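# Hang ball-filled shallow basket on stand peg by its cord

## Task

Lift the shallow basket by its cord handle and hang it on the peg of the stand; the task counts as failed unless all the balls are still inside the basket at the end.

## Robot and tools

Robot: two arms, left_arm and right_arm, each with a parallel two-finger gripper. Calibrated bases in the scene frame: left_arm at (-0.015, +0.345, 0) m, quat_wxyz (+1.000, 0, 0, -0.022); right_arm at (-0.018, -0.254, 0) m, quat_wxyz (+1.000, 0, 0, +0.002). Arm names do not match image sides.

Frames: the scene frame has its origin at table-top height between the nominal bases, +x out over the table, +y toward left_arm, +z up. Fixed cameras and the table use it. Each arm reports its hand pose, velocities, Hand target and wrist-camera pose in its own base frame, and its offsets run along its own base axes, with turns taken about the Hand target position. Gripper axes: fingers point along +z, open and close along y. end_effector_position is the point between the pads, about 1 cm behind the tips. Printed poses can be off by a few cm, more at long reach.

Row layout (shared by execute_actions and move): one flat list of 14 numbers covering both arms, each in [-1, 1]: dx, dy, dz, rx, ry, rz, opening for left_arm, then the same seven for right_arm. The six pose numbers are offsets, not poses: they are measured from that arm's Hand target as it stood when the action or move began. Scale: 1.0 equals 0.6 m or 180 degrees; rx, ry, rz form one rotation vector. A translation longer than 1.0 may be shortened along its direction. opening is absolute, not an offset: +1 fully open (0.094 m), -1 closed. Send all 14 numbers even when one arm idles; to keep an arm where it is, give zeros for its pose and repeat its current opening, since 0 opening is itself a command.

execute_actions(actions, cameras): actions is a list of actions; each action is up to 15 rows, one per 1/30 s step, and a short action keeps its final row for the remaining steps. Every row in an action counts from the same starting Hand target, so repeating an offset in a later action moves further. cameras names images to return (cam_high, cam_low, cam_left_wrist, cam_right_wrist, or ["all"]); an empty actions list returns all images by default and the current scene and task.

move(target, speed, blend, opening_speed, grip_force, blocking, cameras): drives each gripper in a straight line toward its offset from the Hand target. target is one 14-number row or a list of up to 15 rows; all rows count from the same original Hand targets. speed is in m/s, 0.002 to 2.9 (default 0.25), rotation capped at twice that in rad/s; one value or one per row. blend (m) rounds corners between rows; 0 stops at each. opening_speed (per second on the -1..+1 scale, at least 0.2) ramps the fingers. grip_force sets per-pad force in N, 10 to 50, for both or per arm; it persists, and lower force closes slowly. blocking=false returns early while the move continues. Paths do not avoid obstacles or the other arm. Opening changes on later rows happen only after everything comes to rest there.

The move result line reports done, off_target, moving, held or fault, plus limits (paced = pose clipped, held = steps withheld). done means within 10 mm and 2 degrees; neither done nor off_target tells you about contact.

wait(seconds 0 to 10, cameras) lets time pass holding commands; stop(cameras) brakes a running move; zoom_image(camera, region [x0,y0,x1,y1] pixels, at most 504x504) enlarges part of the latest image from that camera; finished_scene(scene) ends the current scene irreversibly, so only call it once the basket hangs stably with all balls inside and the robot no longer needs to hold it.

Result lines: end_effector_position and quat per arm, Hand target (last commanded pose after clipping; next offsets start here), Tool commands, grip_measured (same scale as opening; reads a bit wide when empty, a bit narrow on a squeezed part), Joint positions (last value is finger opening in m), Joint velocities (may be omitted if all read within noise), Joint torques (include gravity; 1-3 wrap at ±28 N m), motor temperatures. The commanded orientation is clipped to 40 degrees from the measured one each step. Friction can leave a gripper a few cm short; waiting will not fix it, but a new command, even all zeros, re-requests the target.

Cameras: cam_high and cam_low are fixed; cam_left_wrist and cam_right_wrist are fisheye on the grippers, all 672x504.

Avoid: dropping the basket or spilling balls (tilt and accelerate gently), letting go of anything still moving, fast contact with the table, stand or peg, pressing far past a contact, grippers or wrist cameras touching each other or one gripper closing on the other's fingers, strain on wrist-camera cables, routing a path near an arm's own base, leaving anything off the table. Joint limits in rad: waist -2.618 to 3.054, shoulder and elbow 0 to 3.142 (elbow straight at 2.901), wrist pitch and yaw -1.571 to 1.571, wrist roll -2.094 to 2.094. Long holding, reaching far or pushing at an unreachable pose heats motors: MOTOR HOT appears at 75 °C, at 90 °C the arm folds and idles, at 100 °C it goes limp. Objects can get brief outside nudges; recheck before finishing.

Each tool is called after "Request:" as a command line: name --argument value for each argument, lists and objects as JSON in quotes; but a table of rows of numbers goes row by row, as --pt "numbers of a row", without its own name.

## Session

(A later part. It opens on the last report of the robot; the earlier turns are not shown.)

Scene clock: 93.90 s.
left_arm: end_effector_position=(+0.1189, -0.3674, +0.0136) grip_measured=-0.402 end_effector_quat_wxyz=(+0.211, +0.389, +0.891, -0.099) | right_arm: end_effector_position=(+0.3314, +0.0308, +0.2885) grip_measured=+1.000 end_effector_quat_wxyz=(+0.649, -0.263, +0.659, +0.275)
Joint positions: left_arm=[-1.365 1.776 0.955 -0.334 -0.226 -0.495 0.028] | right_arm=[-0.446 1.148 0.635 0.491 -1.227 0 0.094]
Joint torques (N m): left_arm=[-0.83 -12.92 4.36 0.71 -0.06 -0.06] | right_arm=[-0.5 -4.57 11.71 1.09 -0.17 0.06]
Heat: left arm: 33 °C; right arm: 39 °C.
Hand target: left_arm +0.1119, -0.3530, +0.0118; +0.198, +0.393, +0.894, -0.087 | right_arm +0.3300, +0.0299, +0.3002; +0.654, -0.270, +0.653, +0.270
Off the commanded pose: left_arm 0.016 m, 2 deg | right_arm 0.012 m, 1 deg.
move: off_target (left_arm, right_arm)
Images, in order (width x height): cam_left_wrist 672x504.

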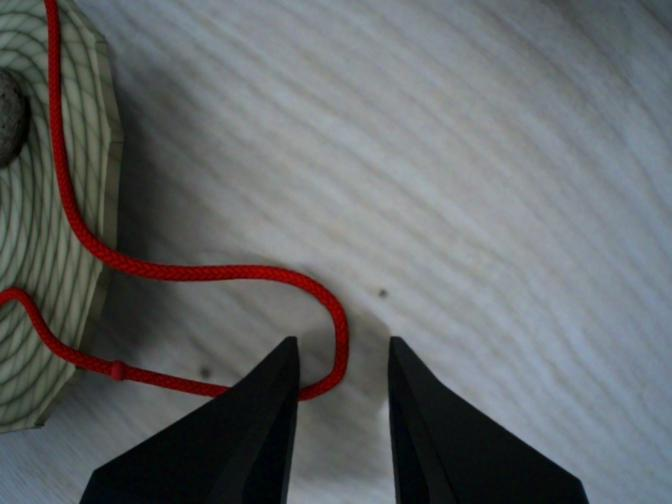

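Request:
move --pt "-0.0085 0.009 0.0 0 0 0 -0.4 0 0 0 0 0 0 1.0" --speed 0.05 --cameras '["cam_left_wrist"]'

Scene clock: 97.07 s.
left_arm: end_effector_position=(+0.1127, -0.3610, +0.0133) grip_measured=-0.402 end_effector_quat_wxyz=(+0.208, +0.389, +0.892, -0.099) | right_arm: end_effector_position=(+0.3314, +0.0308, +0.2885) grip_measured=+1.000 end_effector_quat_wxyz=(+0.649, -0.263, +0.659, +0.275)
Joint positions: left_arm=[-1.378 1.752 0.926 -0.334 -0.226 -0.507 0.028] | right_arm=[-0.446 1.148 0.635 0.491 -1.227 0 0.094]
Joint torques (N m): left_arm=[-0.9 -12.3 4.6 0.7 -0.11 -0.11] | right_arm=[-0.5 -4.55 11.71 1.1 -0.16 0.06]
Heat: left arm: 33 °C; right arm: 39 °C.
Hand target: left_arm +0.1067, -0.3477, +0.0118; +0.198, +0.393, +0.894, -0.087 | right_arm +0.3300, +0.0299, +0.3002; +0.654, -0.270, +0.653, +0.270
Off the commanded pose: left_arm 0.015 m, 2 deg | right_arm 0.012 m, 1 deg.
move: off_target (left_arm, right_arm)
Images, in order (width x height): cam_left_wrist 672x504.

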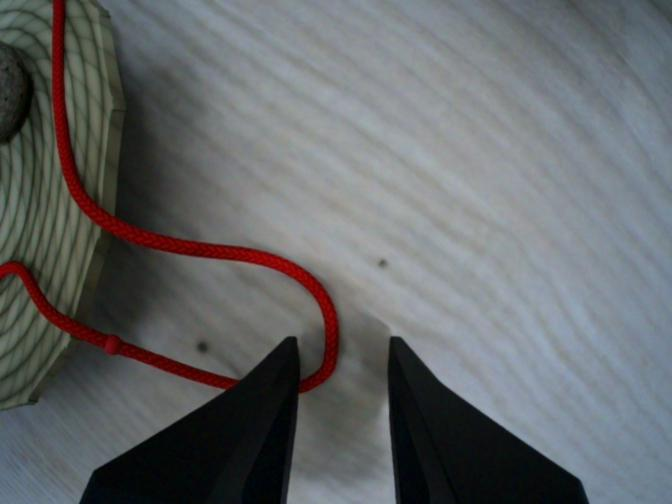

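Request:
move --pt "0 0 0.0 0 0 0 -1.0 0 0 0 0 0 0 1.0" --opening_speed 0.8 --cameras '["cam_left_wrist"]'

Request:
zoom_image --camera "cam_left_wrist" --region '[220, 250, 480, 450]'

Scene clock: 100.63 s.
left_arm: end_effector_position=(+0.1120, -0.3610, +0.0134) grip_measured=-0.961 end_effector_quat_wxyz=(+0.208, +0.390, +0.892, -0.099) | right_arm: end_effector_position=(+0.3314, +0.0308, +0.2885) grip_measured=+1.000 end_effector_quat_wxyz=(+0.649, -0.263, +0.659, +0.275)
Joint positions: left_arm=[-1.38 1.751 0.926 -0.335 -0.226 -0.508 0.002] | right_arm=[-0.446 1.148 0.635 0.491 -1.227 0 0.094]
Joint torques (N m): left_arm=[-0.73 -12.26 4.59 0.71 -0.1 -0.09] | right_arm=[-0.51 -4.53 11.7 1.1 -0.17 0.06]
Heat: left arm: 33 °C; right arm: 39 °C.
Hand target: left_arm +0.1068, -0.3477, +0.0118; +0.198, +0.393, +0.894, -0.087 | right_arm +0.3300, +0.0299, +0.3002; +0.654, -0.270, +0.653, +0.270
Off the commanded pose: left_arm 0.014 m, 2 deg | right_arm 0.012 m, 1 deg.
move: off_target (left_arm, right_arm)
Images, in order (width x height): cam_left_wrist 672x504.

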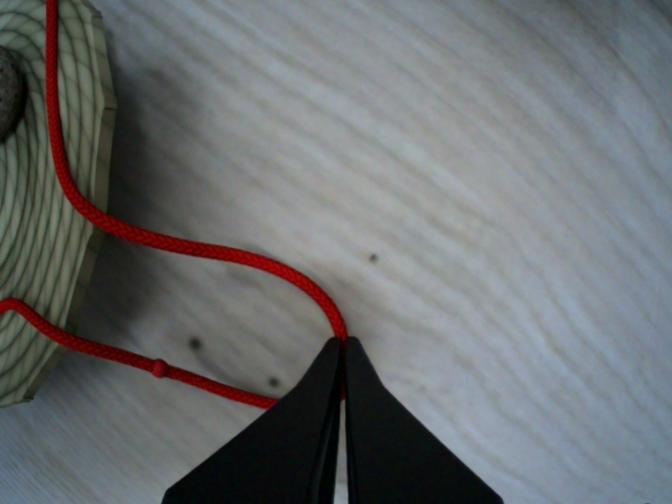

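Scaled by 1.938 from the camera's 672x504 image, which has a finer 960x720 frame.

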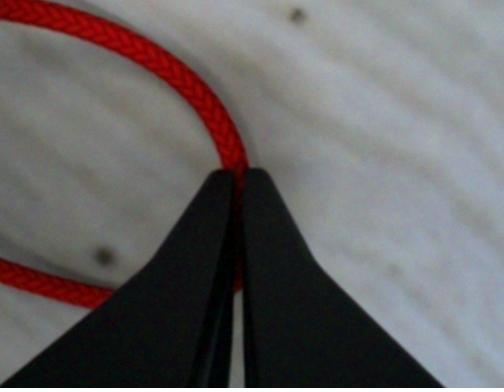

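Request:
move --pt "0.0955 0.0013 0.14 0 0 0 -1.0 0 0 0 0 0 0 1.0" --pt "0.18 0.038 0.24 0 0 -0.05 -1.0 0 0 0 0 0 0 1.0" --pt "0.258 0.043 0.347 0 0 -0.111 -1.0 0 0 0 0 0 0 1.0" --pt "0.258 0.043 0.405 0 0 -0.111 -1.0 0 0 0 0 0 0 1.0" --speed '[0.1,0.12,0.12,0.07]' --blend '[0.02,0.02,0.01,0]' --cameras '["cam_left_wrist","cam_low"]'

Request:
zoom_image --camera "cam_low" --region '[400, 20, 600, 240]'

Scene clock: 108.50 s.
left_arm: end_effector_position=(+0.2612, -0.3204, +0.2576) grip_measured=-0.966 end_effector_quat_wxyz=(+0.192, +0.539, +0.812, -0.118) | right_arm: end_effector_position=(+0.3314, +0.0308, +0.2885) grip_measured=+1.000 end_effector_quat_wxyz=(+0.649, -0.263, +0.659, +0.275)
Joint positions: left_arm=[-0.832 1.799 2 -1.336 0.131 0.31 0.002] | right_arm=[-0.446 1.148 0.635 0.491 -1.227 0 0.094]
Joint torques (N m): left_arm=[0.42 -8.4 8.59 0.88 0.18 0.09] | right_arm=[-0.53 -4.56 11.7 1.09 -0.17 0.06]
Heat: left arm: 33 °C; right arm: 39 °C.
Hand target: left_arm +0.2617, -0.3218, +0.2548; +0.180, +0.542, +0.812, -0.120 | right_arm +0.3300, +0.0299, +0.3002; +0.654, -0.270, +0.653, +0.270
Off the commanded pose: left_arm 0.003 m, 1 deg | right_arm 0.012 m, 1 deg.
move: off_target (right_arm)
Images, in order (width x height): cam_low 672x504, cam_left_wrist 672x504.

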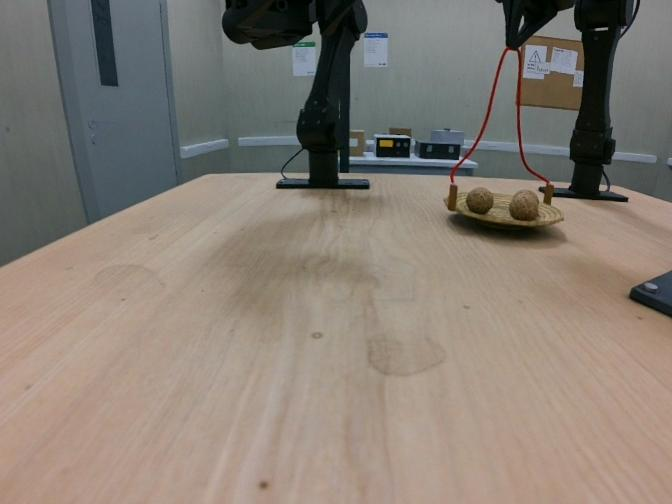

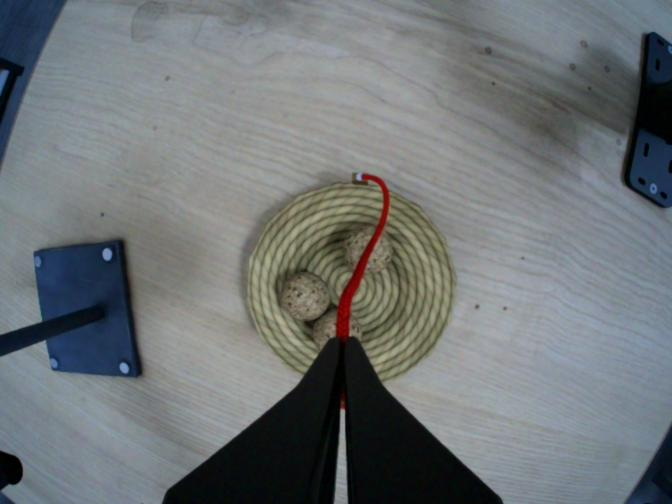

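Scaled by 2.291 from the camera's 672x504 image, which has a finer 960x720 frame.

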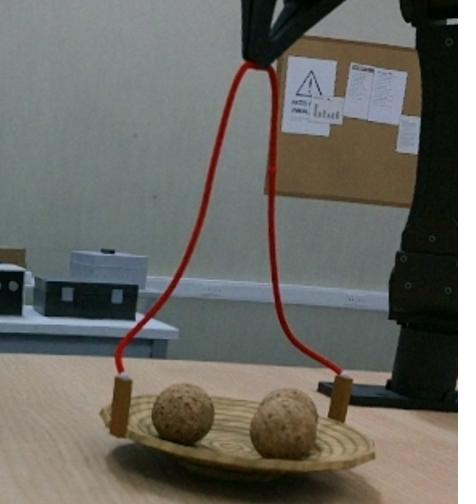

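Request:
move --pt "0 0 0.042 0 0 0 -1.0 0 0 0 0 0 0 1.0" --pt "0 0 0.085 0 0 0 -1.0 0 0 0 0 0 0 1.0" --speed '[0.06,0.03]' --blend '[0.005,0]' --cameras '["cam_left_wrist","cam_low"]'

Request:
zoom_image --camera "cam_low" --region '[400, 20, 600, 240]'

Scene clock: 112.17 s.
left_arm: end_effector_position=(+0.2606, -0.3198, +0.2998) grip_measured=-0.966 end_effector_quat_wxyz=(+0.197, +0.538, +0.811, -0.119) | right_arm: end_effector_position=(+0.3314, +0.0308, +0.2885) grip_measured=+1.000 end_effector_quat_wxyz=(+0.649, -0.263, +0.659, +0.275)
Joint positions: left_arm=[-0.832 1.904 2.333 -1.552 0.131 0.31 0.002] | right_arm=[-0.446 1.148 0.635 0.491 -1.227 0 0.094]
Joint torques (N m): left_arm=[0.43 -10.22 8.25 1.05 0.19 0.02] | right_arm=[-0.53 -4.56 11.7 1.09 -0.17 0.06]
Heat: left arm: 34 °C; right arm: 40 °C.
Hand target: left_arm +0.2616, -0.3218, +0.3059; +0.180, +0.542, +0.812, -0.120 | right_arm +0.3300, +0.0299, +0.3002; +0.654, -0.270, +0.653, +0.270
Off the commanded pose: left_arm 0.006 m, 2 deg | right_arm 0.012 m, 1 deg.
joint sent to its limit (left arm) — joint 4 (wrist pitch), lower limit. The joint targets are off in orientation, not in position.
move: off_target (right_arm)
Images, in order (width x height): cam_low 672x504, cam_left_wrist 672x504.

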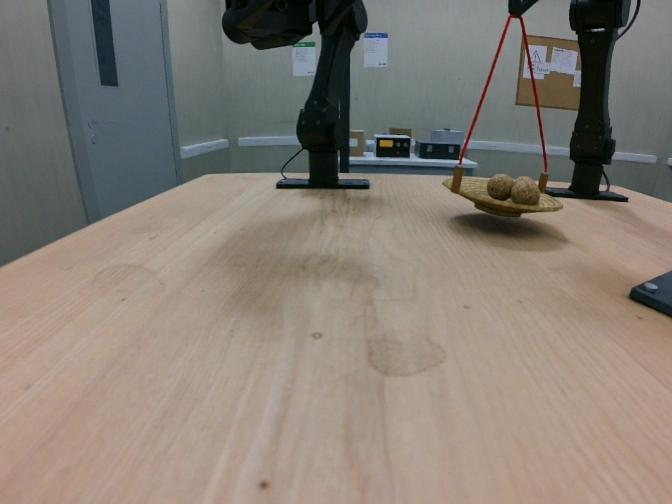

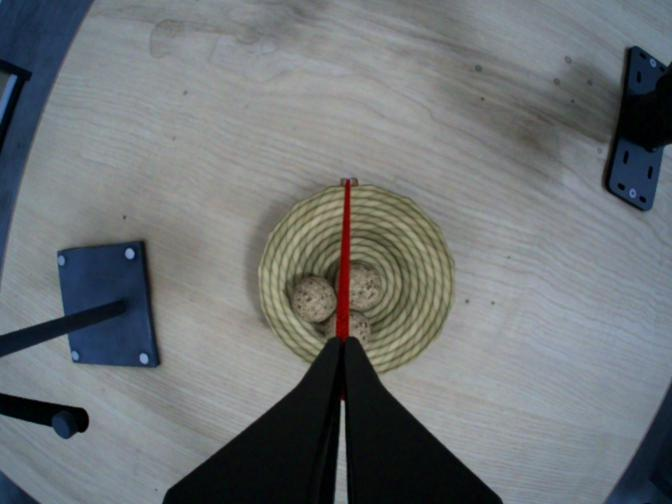

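Scaled by 2.291 from the camera's 672x504 image, which has a finer 960x720 frame.

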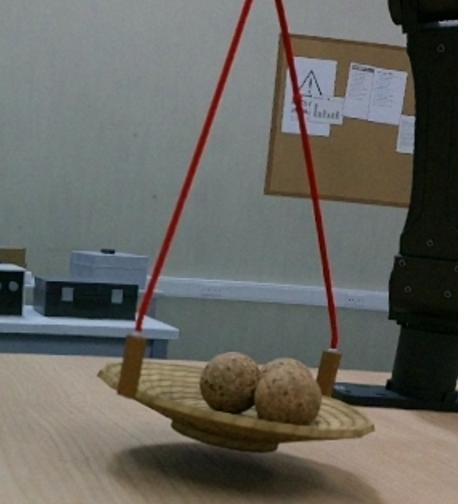

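Request:
move --target '[-0.0247,0.077,0.165,-0.2527,-0.1152,0.0204,-1.0,0,0,0,0,0,0,1.0]' --speed 0.06 --cameras '["all"]'

Request:
zoom_image --camera "cam_high" --region '[210, 200, 390, 380]'

Request:
zoom_image --camera "cam_right_wrist" --region '[0, 50, 330, 400]'

Scene clock: 126.13 s.
left_arm: end_effector_position=(+0.2505, -0.2785, +0.3907) grip_measured=-0.966 end_effector_quat_wxyz=(+0.496, +0.420, +0.693, -0.312) | right_arm: end_effector_position=(+0.3314, +0.0308, +0.2885) grip_measured=+1.000 end_effector_quat_wxyz=(+0.649, -0.263, +0.659, +0.275)
Joint positions: left_arm=[-0.629 1.186 1.39 -0.561 0.452 0.145 0.002] | right_arm=[-0.446 1.148 0.635 0.491 -1.227 0 0.094]
Joint torques (N m): left_arm=[0.76 -7.04 6.24 2.47 0.24 -0.11] | right_arm=[-0.51 -4.56 11.7 1.09 -0.16 0.07]
Heat: left arm: 33 °C; right arm: 40 °C.
Hand target: left_arm +0.2467, -0.2756, +0.4050; +0.518, +0.417, +0.675, -0.320 | right_arm +0.3300, +0.0299, +0.3002; +0.654, -0.270, +0.653, +0.270
Off the commanded pose: left_arm 0.015 m, 3 deg | right_arm 0.012 m, 1 deg.
move: off_target (left_arm, right_arm)

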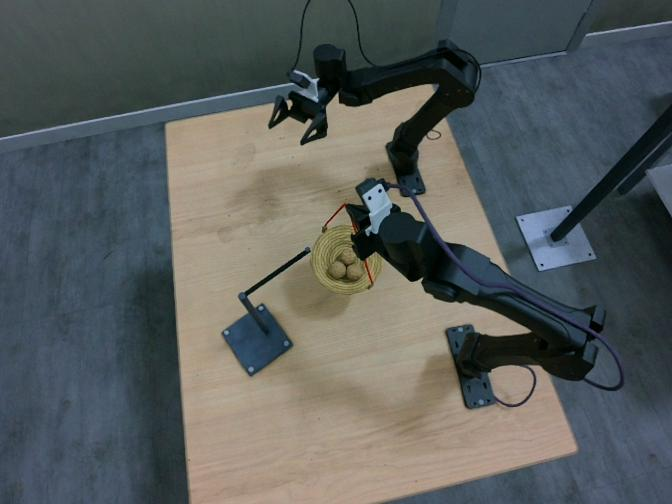

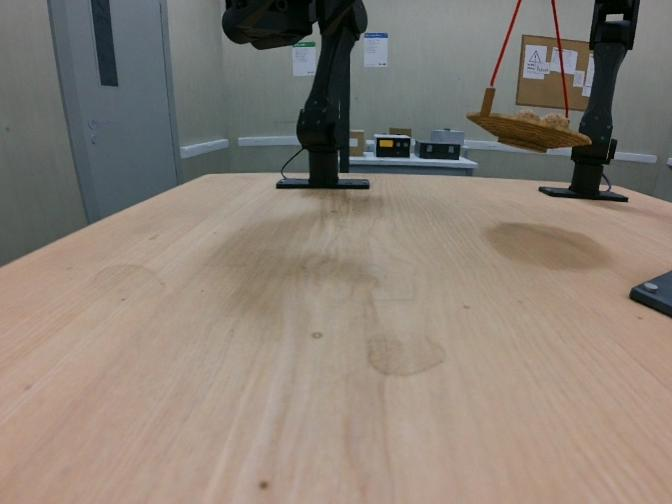

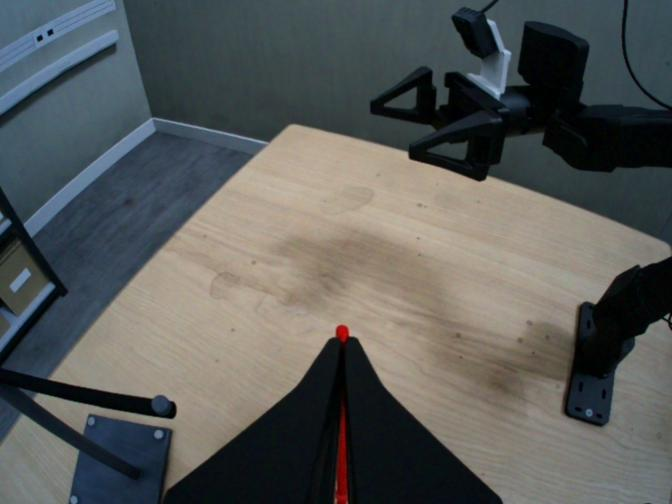

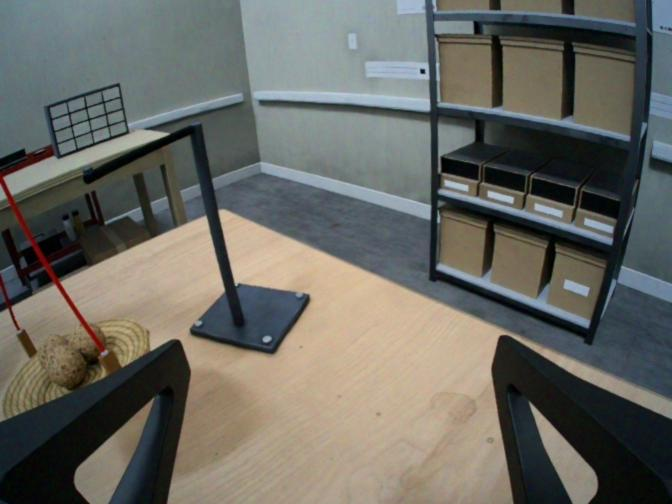

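Scaled by 2.800 from the camera's 672x504 image, which has a finer 960x720 frame.

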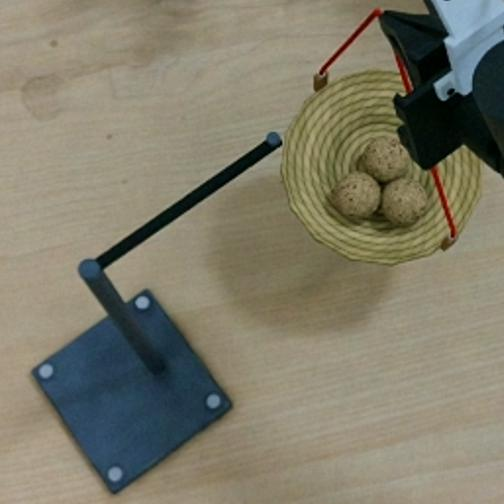

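Scaled by 1.440 from the camera's 672x504 image, which has a finer 960x720 frame.

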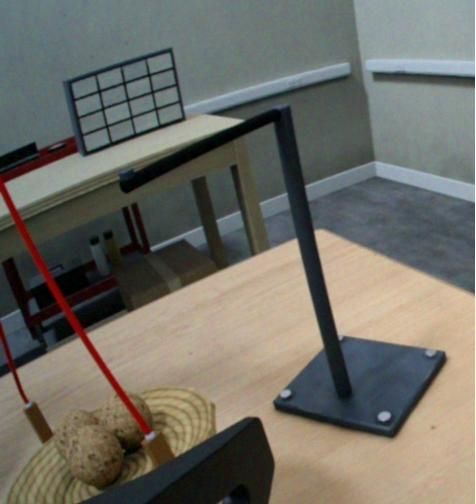

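Request:
move --target '[0.1257,0.0657,0,0,0,0,-1.0,0,0,0,0,0,0,1.0]' --speed 0.04 --cameras '["cam_high","cam_left_wrist","cam_right_wrist"]'

Request:
zoom_image --camera "cam_right_wrist" --region '[0, 50, 330, 400]'

Scene clock: 139.80 s.
left_arm: end_effector_position=(+0.3197, -0.2348, +0.3841) grip_measured=-0.966 end_effector_quat_wxyz=(+0.495, +0.408, +0.697, -0.320) | right_arm: end_effector_position=(+0.3314, +0.0308, +0.2885) grip_measured=+1.000 end_effector_quat_wxyz=(+0.649, -0.263, +0.659, +0.275)
Joint positions: left_arm=[-0.328 1.33 1.467 -0.559 0.73 0.246 0.002] | right_arm=[-0.446 1.148 0.635 0.491 -1.227 0 0.094]
Joint torques (N m): left_arm=[0.68 -5.14 10.4 2.14 0.36 0.11] | right_arm=[-0.53 -4.55 11.71 1.09 -0.17 0.07]
Heat: left arm: 34 °C; right arm: 40 °C.
Hand target: left_arm +0.3222, -0.2363, +0.4048; +0.517, +0.417, +0.675, -0.321 | right_arm +0.3300, +0.0299, +0.3002; +0.654, -0.270, +0.653, +0.270
Off the commanded pose: left_arm 0.021 m, 4 deg | right_arm 0.012 m, 1 deg.
move: off_target (left_arm, right_arm)
Images, in order (width x height): cam_high 672x504, cam_left_wrist 672x504, cam_right_wrist 672x504.

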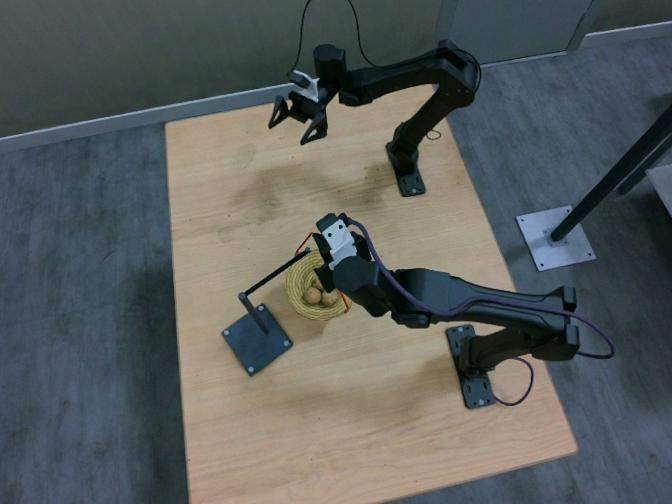

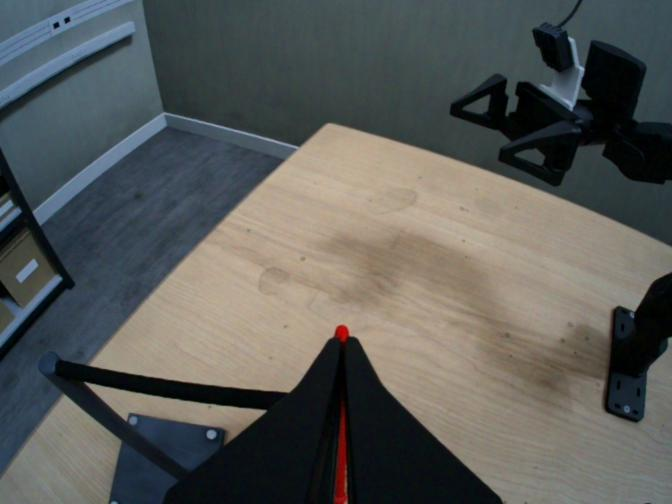

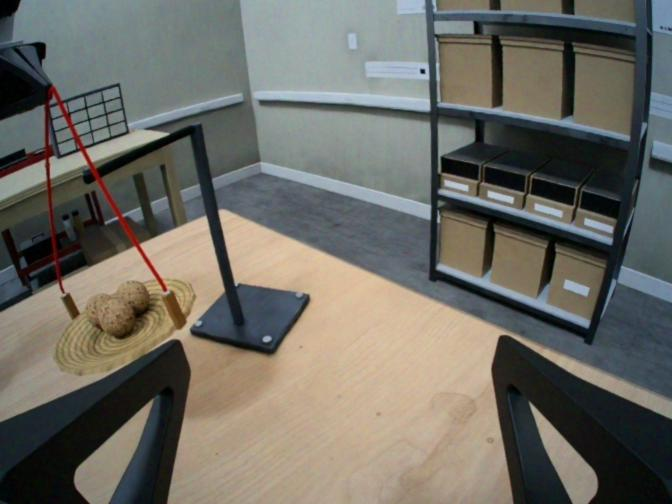

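Scaled by 1.440 from the camera's 672x504 image, which has a finer 960x720 frame.

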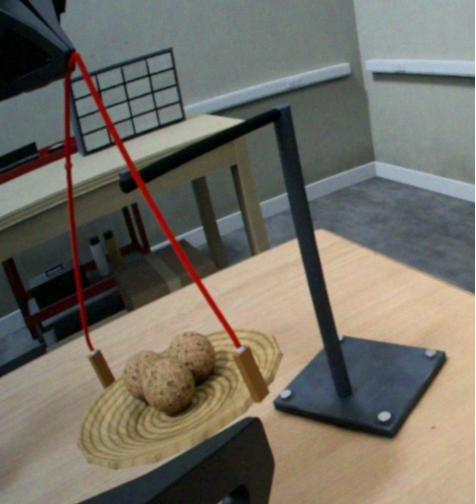

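Request:
move --target '[0.052,0.010,0,0,0,0,-1.0,0,0,0,0,0,0,1.0]' --speed 0.03 --cameras '["cam_high","cam_left_wrist","cam_right_wrist"]'

Request:
zoom_image --camera "cam_right_wrist" --region '[0, 50, 330, 400]'

Request:
zoom_image --camera "cam_high" --region '[210, 200, 390, 380]'

Scene clock: 146.40 s.
left_arm: end_effector_position=(+0.3504, -0.2291, +0.3866) grip_measured=-0.966 end_effector_quat_wxyz=(+0.498, +0.408, +0.695, -0.321) | right_arm: end_effector_position=(+0.3314, +0.0308, +0.2885) grip_measured=+1.000 end_effector_quat_wxyz=(+0.649, -0.263, +0.659, +0.275)
Joint positions: left_arm=[-0.273 1.432 1.557 -0.559 0.781 0.273 0.002] | right_arm=[-0.446 1.148 0.635 0.491 -1.227 0 0.094]
Joint torques (N m): left_arm=[0.66 -6.17 10.4 2.07 0.35 0.09] | right_arm=[-0.51 -4.55 11.7 1.1 -0.17 0.06]
Heat: left arm: 35 °C; right arm: 40 °C.
Hand target: left_arm +0.3534, -0.2302, +0.4049; +0.518, +0.418, +0.675, -0.320 | right_arm +0.3300, +0.0299, +0.3002; +0.654, -0.270, +0.653, +0.270
Off the commanded pose: left_arm 0.018 m, 3 deg | right_arm 0.012 m, 1 deg.
move: off_target (left_arm, right_arm)
Images, in order (width x height): cam_high 672x504, cam_left_wrist 672x504, cam_right_wrist 672x504.

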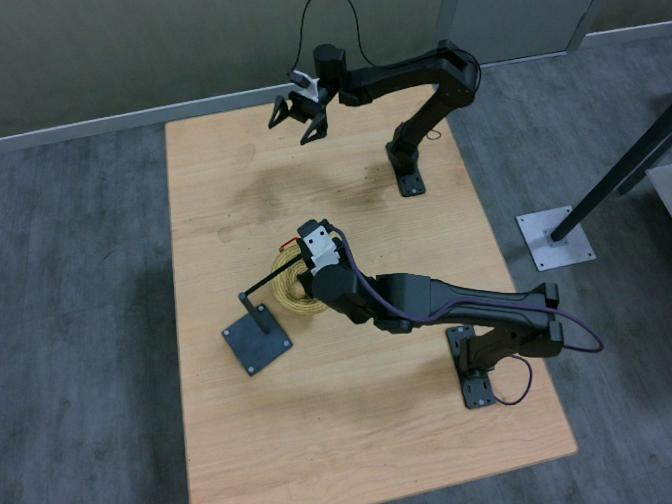

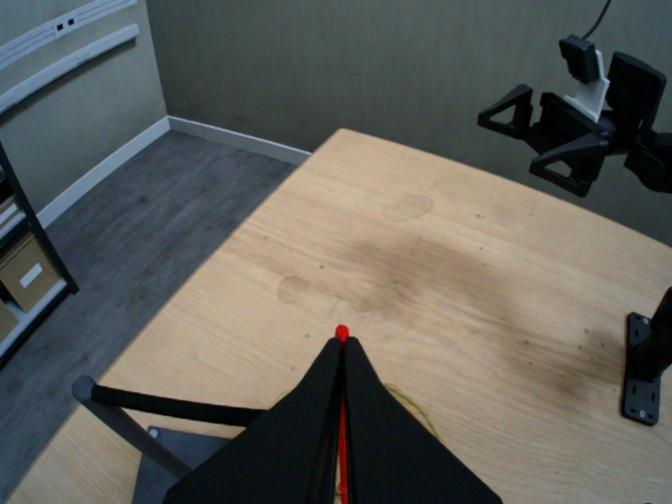

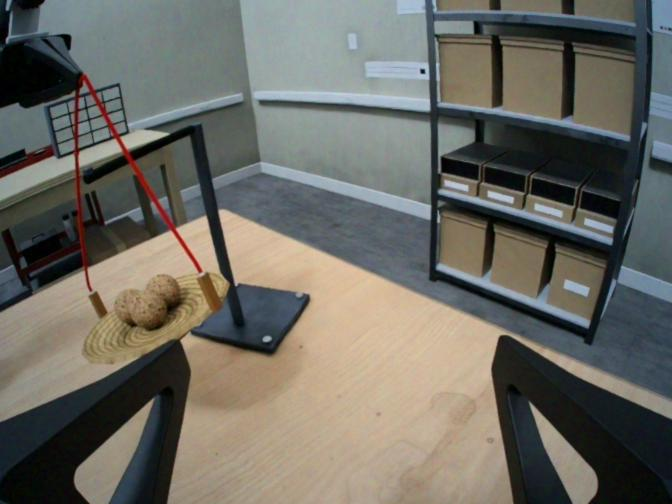

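Scaled by 1.440 from the camera's 672x504 image, which has a finer 960x720 frame.

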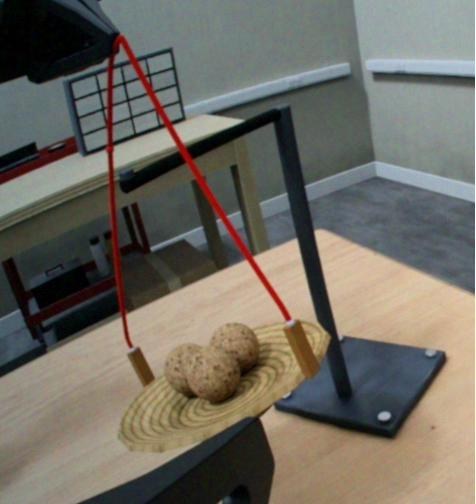

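Scaled by 2.800 from the camera's 672x504 image, which has a finer 960x720 frame.

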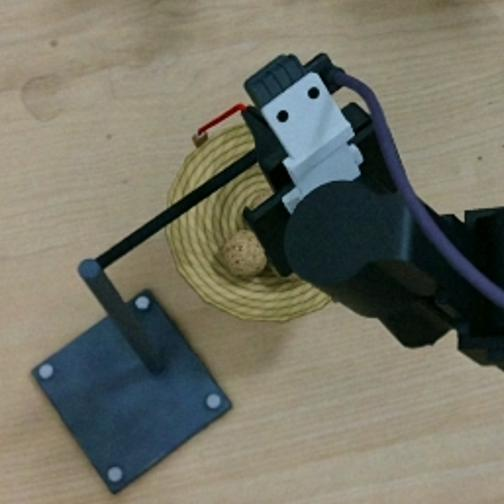

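Request:
move --target '[-0.004,-0.002,-0.058,0,0,0,-1.0,0,0,0,0,0,0,1.0]' --speed 0.03 --cameras '["cam_left_wrist","cam_right_wrist"]'

Request:
zoom_image --camera "cam_right_wrist" --region '[40, 80, 240, 230]'

Scene clock: 151.53 s.
left_arm: end_effector_position=(+0.3589, -0.2315, +0.3545) grip_measured=-0.966 end_effector_quat_wxyz=(+0.495, +0.408, +0.697, -0.321) | right_arm: end_effector_position=(+0.3314, +0.0308, +0.2885) grip_measured=+1.000 end_effector_quat_wxyz=(+0.649, -0.263, +0.659, +0.275)
Joint positions: left_arm=[-0.273 1.432 1.429 -0.439 0.781 0.275 0.002] | right_arm=[-0.446 1.148 0.635 0.491 -1.227 0 0.094]
Joint torques (N m): left_arm=[-0.02 -11.02 6.53 2.23 0.32 0.06] | right_arm=[-0.51 -4.55 11.73 1.1 -0.17 0.07]
Heat: left arm: 35 °C; right arm: 41 °C.
Hand target: left_arm +0.3510, -0.2314, +0.3700; +0.517, +0.417, +0.675, -0.320 | right_arm +0.3300, +0.0299, +0.3002; +0.654, -0.270, +0.653, +0.270
Off the commanded pose: left_arm 0.018 m, 4 deg | right_arm 0.012 m, 1 deg.
move: off_target (left_arm, right_arm)
Images, in order (width x height): cam_left_wrist 672x504, cam_right_wrist 672x504.

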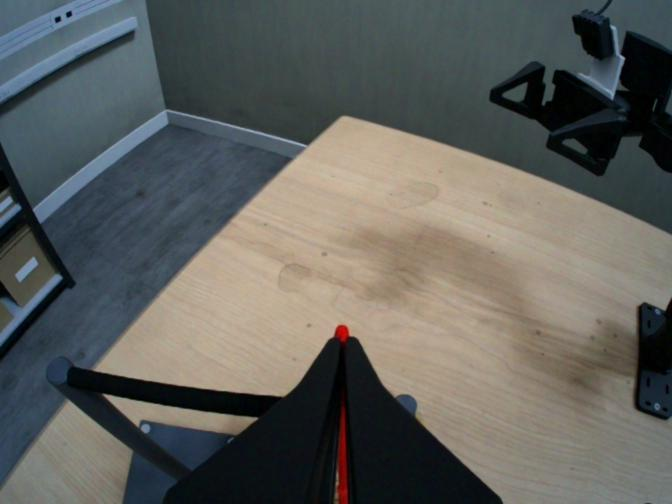

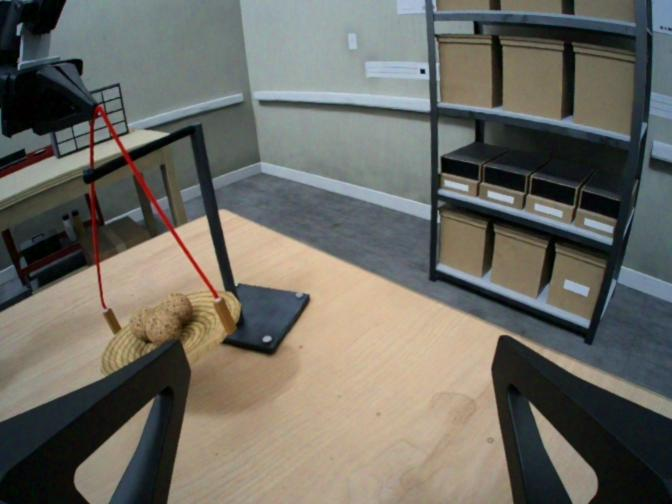

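Scaled by 2.520 from the camera's 672x504 image, which has a finer 960x720 frame.

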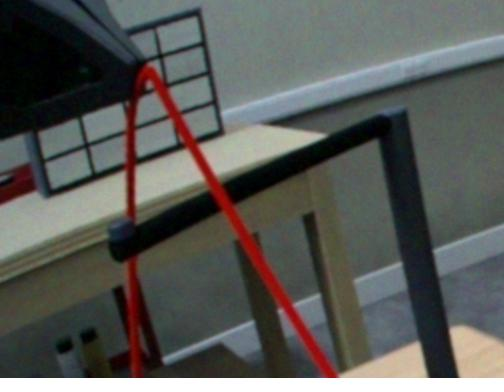

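Request:
move --target '[-0.006,0.0,-0.034,0,0,0,-1.0,0,0,0,0,0,0,1.0]' --speed 0.025 --cameras '["cam_left_wrist","cam_right_wrist"]'

Request:
zoom_image --camera "cam_right_wrist" --region '[40, 80, 240, 230]'

Request:
zoom_image --camera "cam_left_wrist" --region '[240, 270, 490, 470]'

Scene clock: 156.53 s.
left_arm: end_effector_position=(+0.3559, -0.2307, +0.3332) grip_measured=-0.966 end_effector_quat_wxyz=(+0.494, +0.407, +0.698, -0.322) | right_arm: end_effector_position=(+0.3314, +0.0308, +0.2885) grip_measured=+1.000 end_effector_quat_wxyz=(+0.649, -0.263, +0.659, +0.275)
Joint positions: left_arm=[-0.273 1.406 1.323 -0.361 0.781 0.275 0.002] | right_arm=[-0.446 1.148 0.635 0.491 -1.227 0 0.094]
Joint torques (N m): left_arm=[-0.35 -11.21 6.57 2.21 0.28 0.04] | right_arm=[-0.51 -4.56 11.7 1.1 -0.17 0.07]
Heat: left arm: 35 °C; right arm: 41 °C.
Hand target: left_arm +0.3474, -0.2314, +0.3495; +0.517, +0.417, +0.675, -0.320 | right_arm +0.3300, +0.0299, +0.3002; +0.654, -0.270, +0.653, +0.270
Off the commanded pose: left_arm 0.019 m, 4 deg | right_arm 0.012 m, 1 deg.
move: off_target (left_arm, right_arm)
Images, in order (width x height): cam_left_wrist 672x504, cam_right_wrist 672x504.

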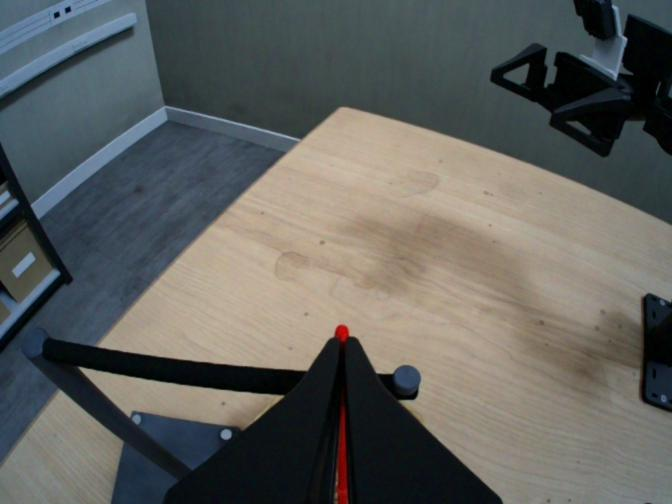

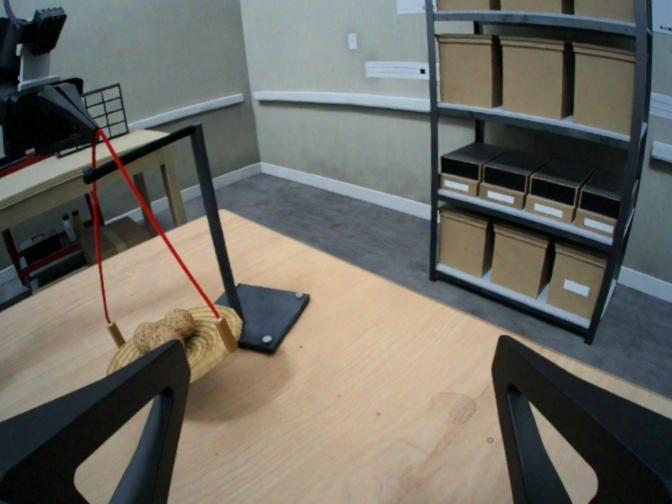

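Scaled by 2.520 from the camera's 672x504 image, which has a finer 960x720 frame.

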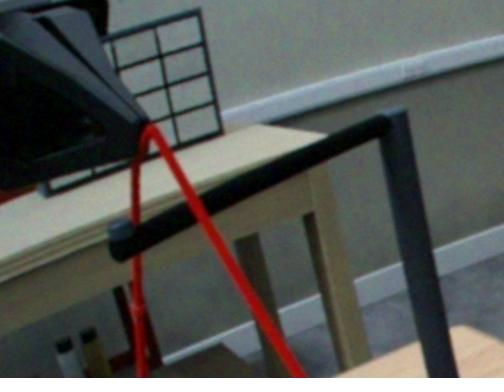

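Scaled by 2.016 from the camera's 672x504 image, which has a finer 960x720 frame.

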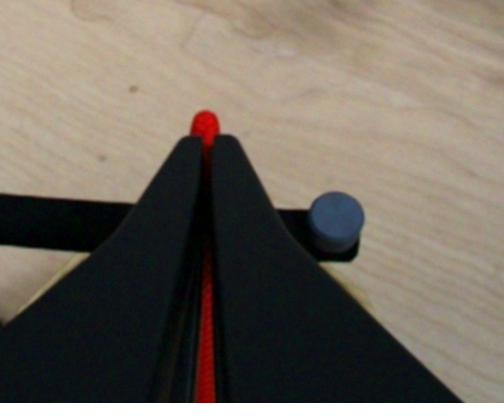

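Request:
move --target '[0.003,-0.0085,-0.028,0,0,0,-1.0,0,0,0,0,0,0,1.0]' --speed 0.025 --cameras '["cam_left_wrist","cam_right_wrist"]'

Request:
zoom_image --camera "cam_right_wrist" --region '[40, 80, 240, 230]'

Request:
zoom_image --camera "cam_left_wrist" --region '[240, 270, 490, 470]'

Scene clock: 164.07 s.
left_arm: end_effector_position=(+0.3560, -0.2349, +0.3184) grip_measured=-0.966 end_effector_quat_wxyz=(+0.496, +0.411, +0.693, -0.322) | right_arm: end_effector_position=(+0.3314, +0.0308, +0.2885) grip_measured=+1.000 end_effector_quat_wxyz=(+0.649, -0.263, +0.659, +0.275)
Joint positions: left_arm=[-0.284 1.404 1.255 -0.286 0.778 0.275 0.002] | right_arm=[-0.446 1.148 0.635 0.491 -1.227 0 0.094]
Joint torques (N m): left_arm=[-0.77 -10.88 6.64 2.26 0.18 -0.06] | right_arm=[-0.51 -4.55 11.69 1.1 -0.17 0.06]
Heat: left arm: 35 °C; right arm: 41 °C.
Hand target: left_arm +0.3491, -0.2366, +0.3329; +0.518, +0.418, +0.675, -0.320 | right_arm +0.3300, +0.0299, +0.3002; +0.654, -0.270, +0.653, +0.270
Off the commanded pose: left_arm 0.016 m, 3 deg | right_arm 0.012 m, 1 deg.
move: off_target (left_arm, right_arm)
Images, in order (width x height): cam_left_wrist 672x504, cam_right_wrist 672x504.

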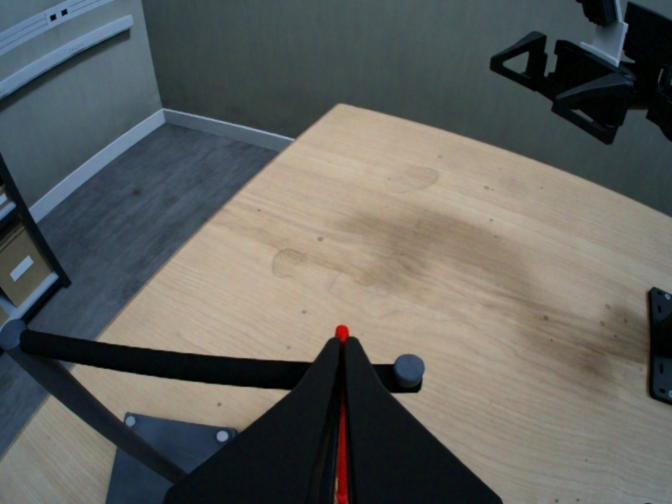

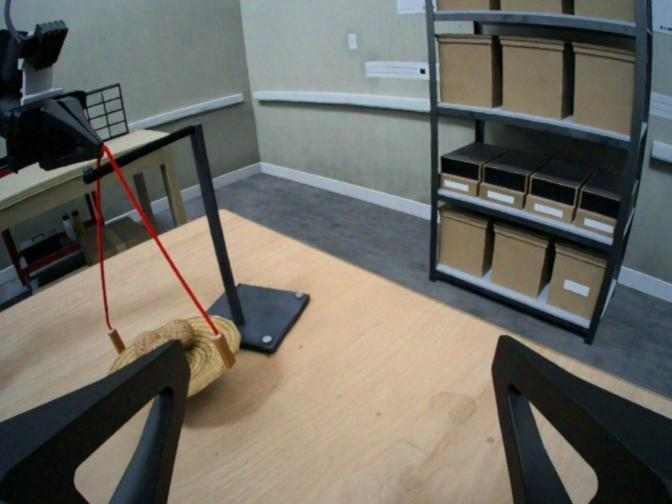

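Scaled by 2.520 from the camera's 672x504 image, which has a finer 960x720 frame.

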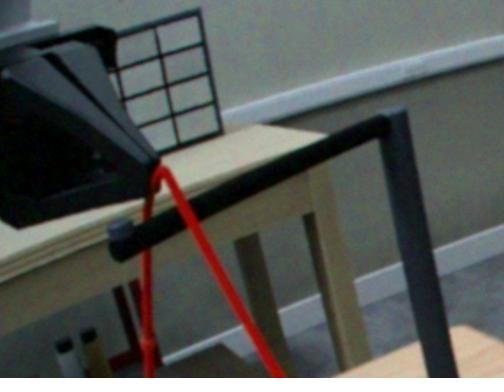

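Scaled by 2.016 from the camera's 672x504 image, which has a finer 960x720 frame.

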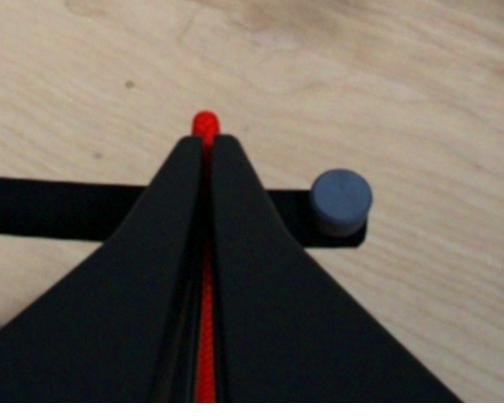

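Request:
move --target '[0.0,-0.003,-0.018,0,0,0,-1.0,0,0,0,0,0,0,1.0]' --speed 0.025 --cameras '["cam_left_wrist","cam_right_wrist"]'

Request:
zoom_image --camera "cam_right_wrist" --region '[40, 80, 240, 230]'

Request:
zoom_image --camera "cam_left_wrist" --region '[240, 270, 490, 470]'

Scene clock: 166.80 s.
left_arm: end_effector_position=(+0.3559, -0.2355, +0.3108) grip_measured=-0.966 end_effector_quat_wxyz=(+0.500, +0.412, +0.691, -0.321) | right_arm: end_effector_position=(+0.3314, +0.0308, +0.2885) grip_measured=+1.000 end_effector_quat_wxyz=(+0.649, -0.263, +0.659, +0.275)
Joint positions: left_arm=[-0.287 1.398 1.213 -0.239 0.775 0.272 0.002] | right_arm=[-0.446 1.148 0.635 0.491 -1.227 0 0.094]
Joint torques (N m): left_arm=[-1.11 -10.41 6.48 2.26 0.15 -0.06] | right_arm=[-0.51 -4.56 11.71 1.1 -0.17 0.07]
Heat: left arm: 36 °C; right arm: 41 °C.
Hand target: left_arm +0.3492, -0.2383, +0.3221; +0.518, +0.417, +0.675, -0.320 | right_arm +0.3300, +0.0299, +0.3002; +0.654, -0.270, +0.653, +0.270
Off the commanded pose: left_arm 0.014 m, 3 deg | right_arm 0.012 m, 1 deg.
move: off_target (left_arm, right_arm)
Images, in order (width x height): cam_left_wrist 672x504, cam_right_wrist 672x504.

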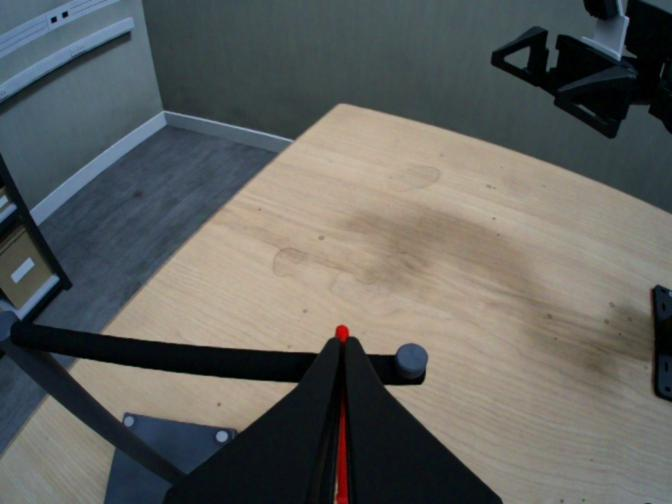

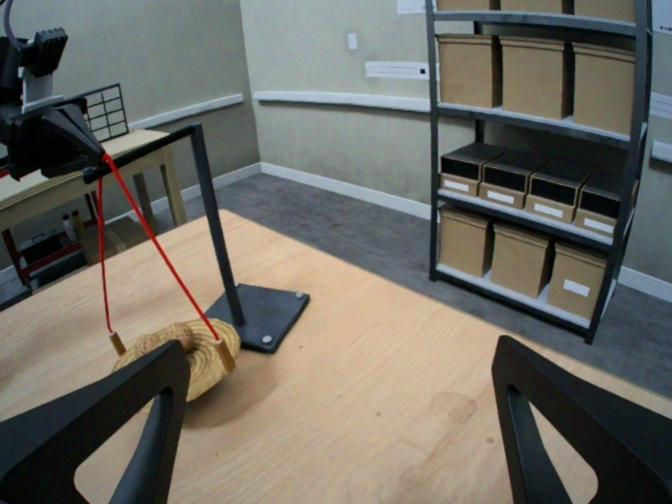

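Scaled by 2.520 from the camera's 672x504 image, which has a finer 960x720 frame.

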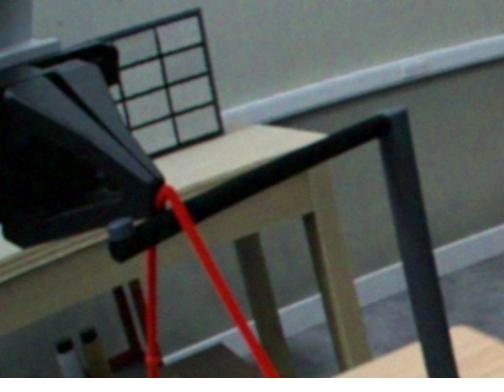

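Scaled by 2.016 from the camera's 672x504 image, which has a finer 960x720 frame.

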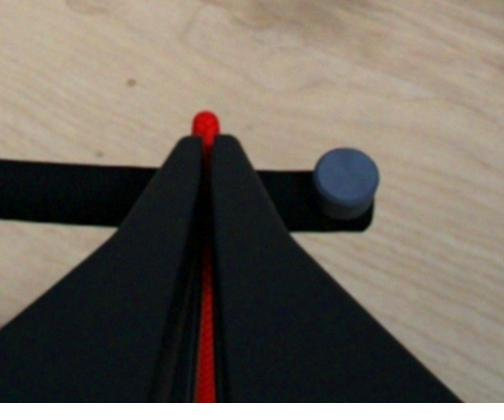

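Request:
move --target '[0.0,-0.003,-0.012,0,0,0,-1.0,0,0,0,0,0,0,1.0]' --speed 0.025 --cameras '["cam_right_wrist"]'

Request:
zoom_image --camera "cam_right_wrist" --region '[40, 80, 240, 230]'

Scene clock: 169.60 s.
left_arm: end_effector_position=(+0.3556, -0.2358, +0.3102) grip_measured=-0.966 end_effector_quat_wxyz=(+0.508, +0.413, +0.685, -0.319) | right_arm: end_effector_position=(+0.3314, +0.0308, +0.2885) grip_measured=+1.000 end_effector_quat_wxyz=(+0.649, -0.263, +0.659, +0.275)
Joint positions: left_arm=[-0.288 1.389 1.188 -0.199 0.773 0.269 0.002] | right_arm=[-0.446 1.148 0.635 0.491 -1.227 0 0.094]
Joint torques (N m): left_arm=[-1.61 -9.37 6.26 2.18 0.11 -0.07] | right_arm=[-0.5 -4.55 11.73 1.1 -0.17 0.07]
Heat: left arm: 36 °C; right arm: 41 °C.
Hand target: left_arm +0.3492, -0.2402, +0.3149; +0.518, +0.417, +0.675, -0.320 | right_arm +0.3300, +0.0299, +0.3002; +0.654, -0.270, +0.653, +0.270
Off the commanded pose: left_arm 0.009 m, 2 deg | right_arm 0.012 m, 1 deg.
move: off_target (right_arm)
Images, in order (width x height): cam_right_wrist 672x504.

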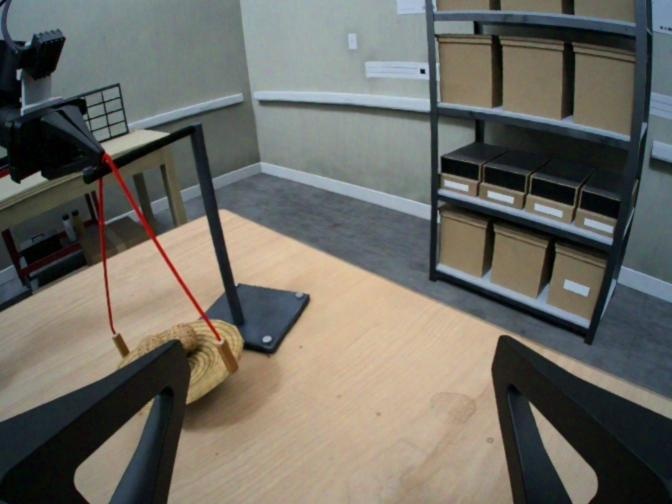

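Scaled by 2.520 from the camera's 672x504 image, which has a finer 960x720 frame.

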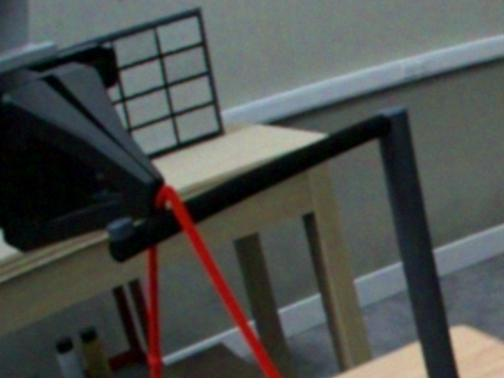

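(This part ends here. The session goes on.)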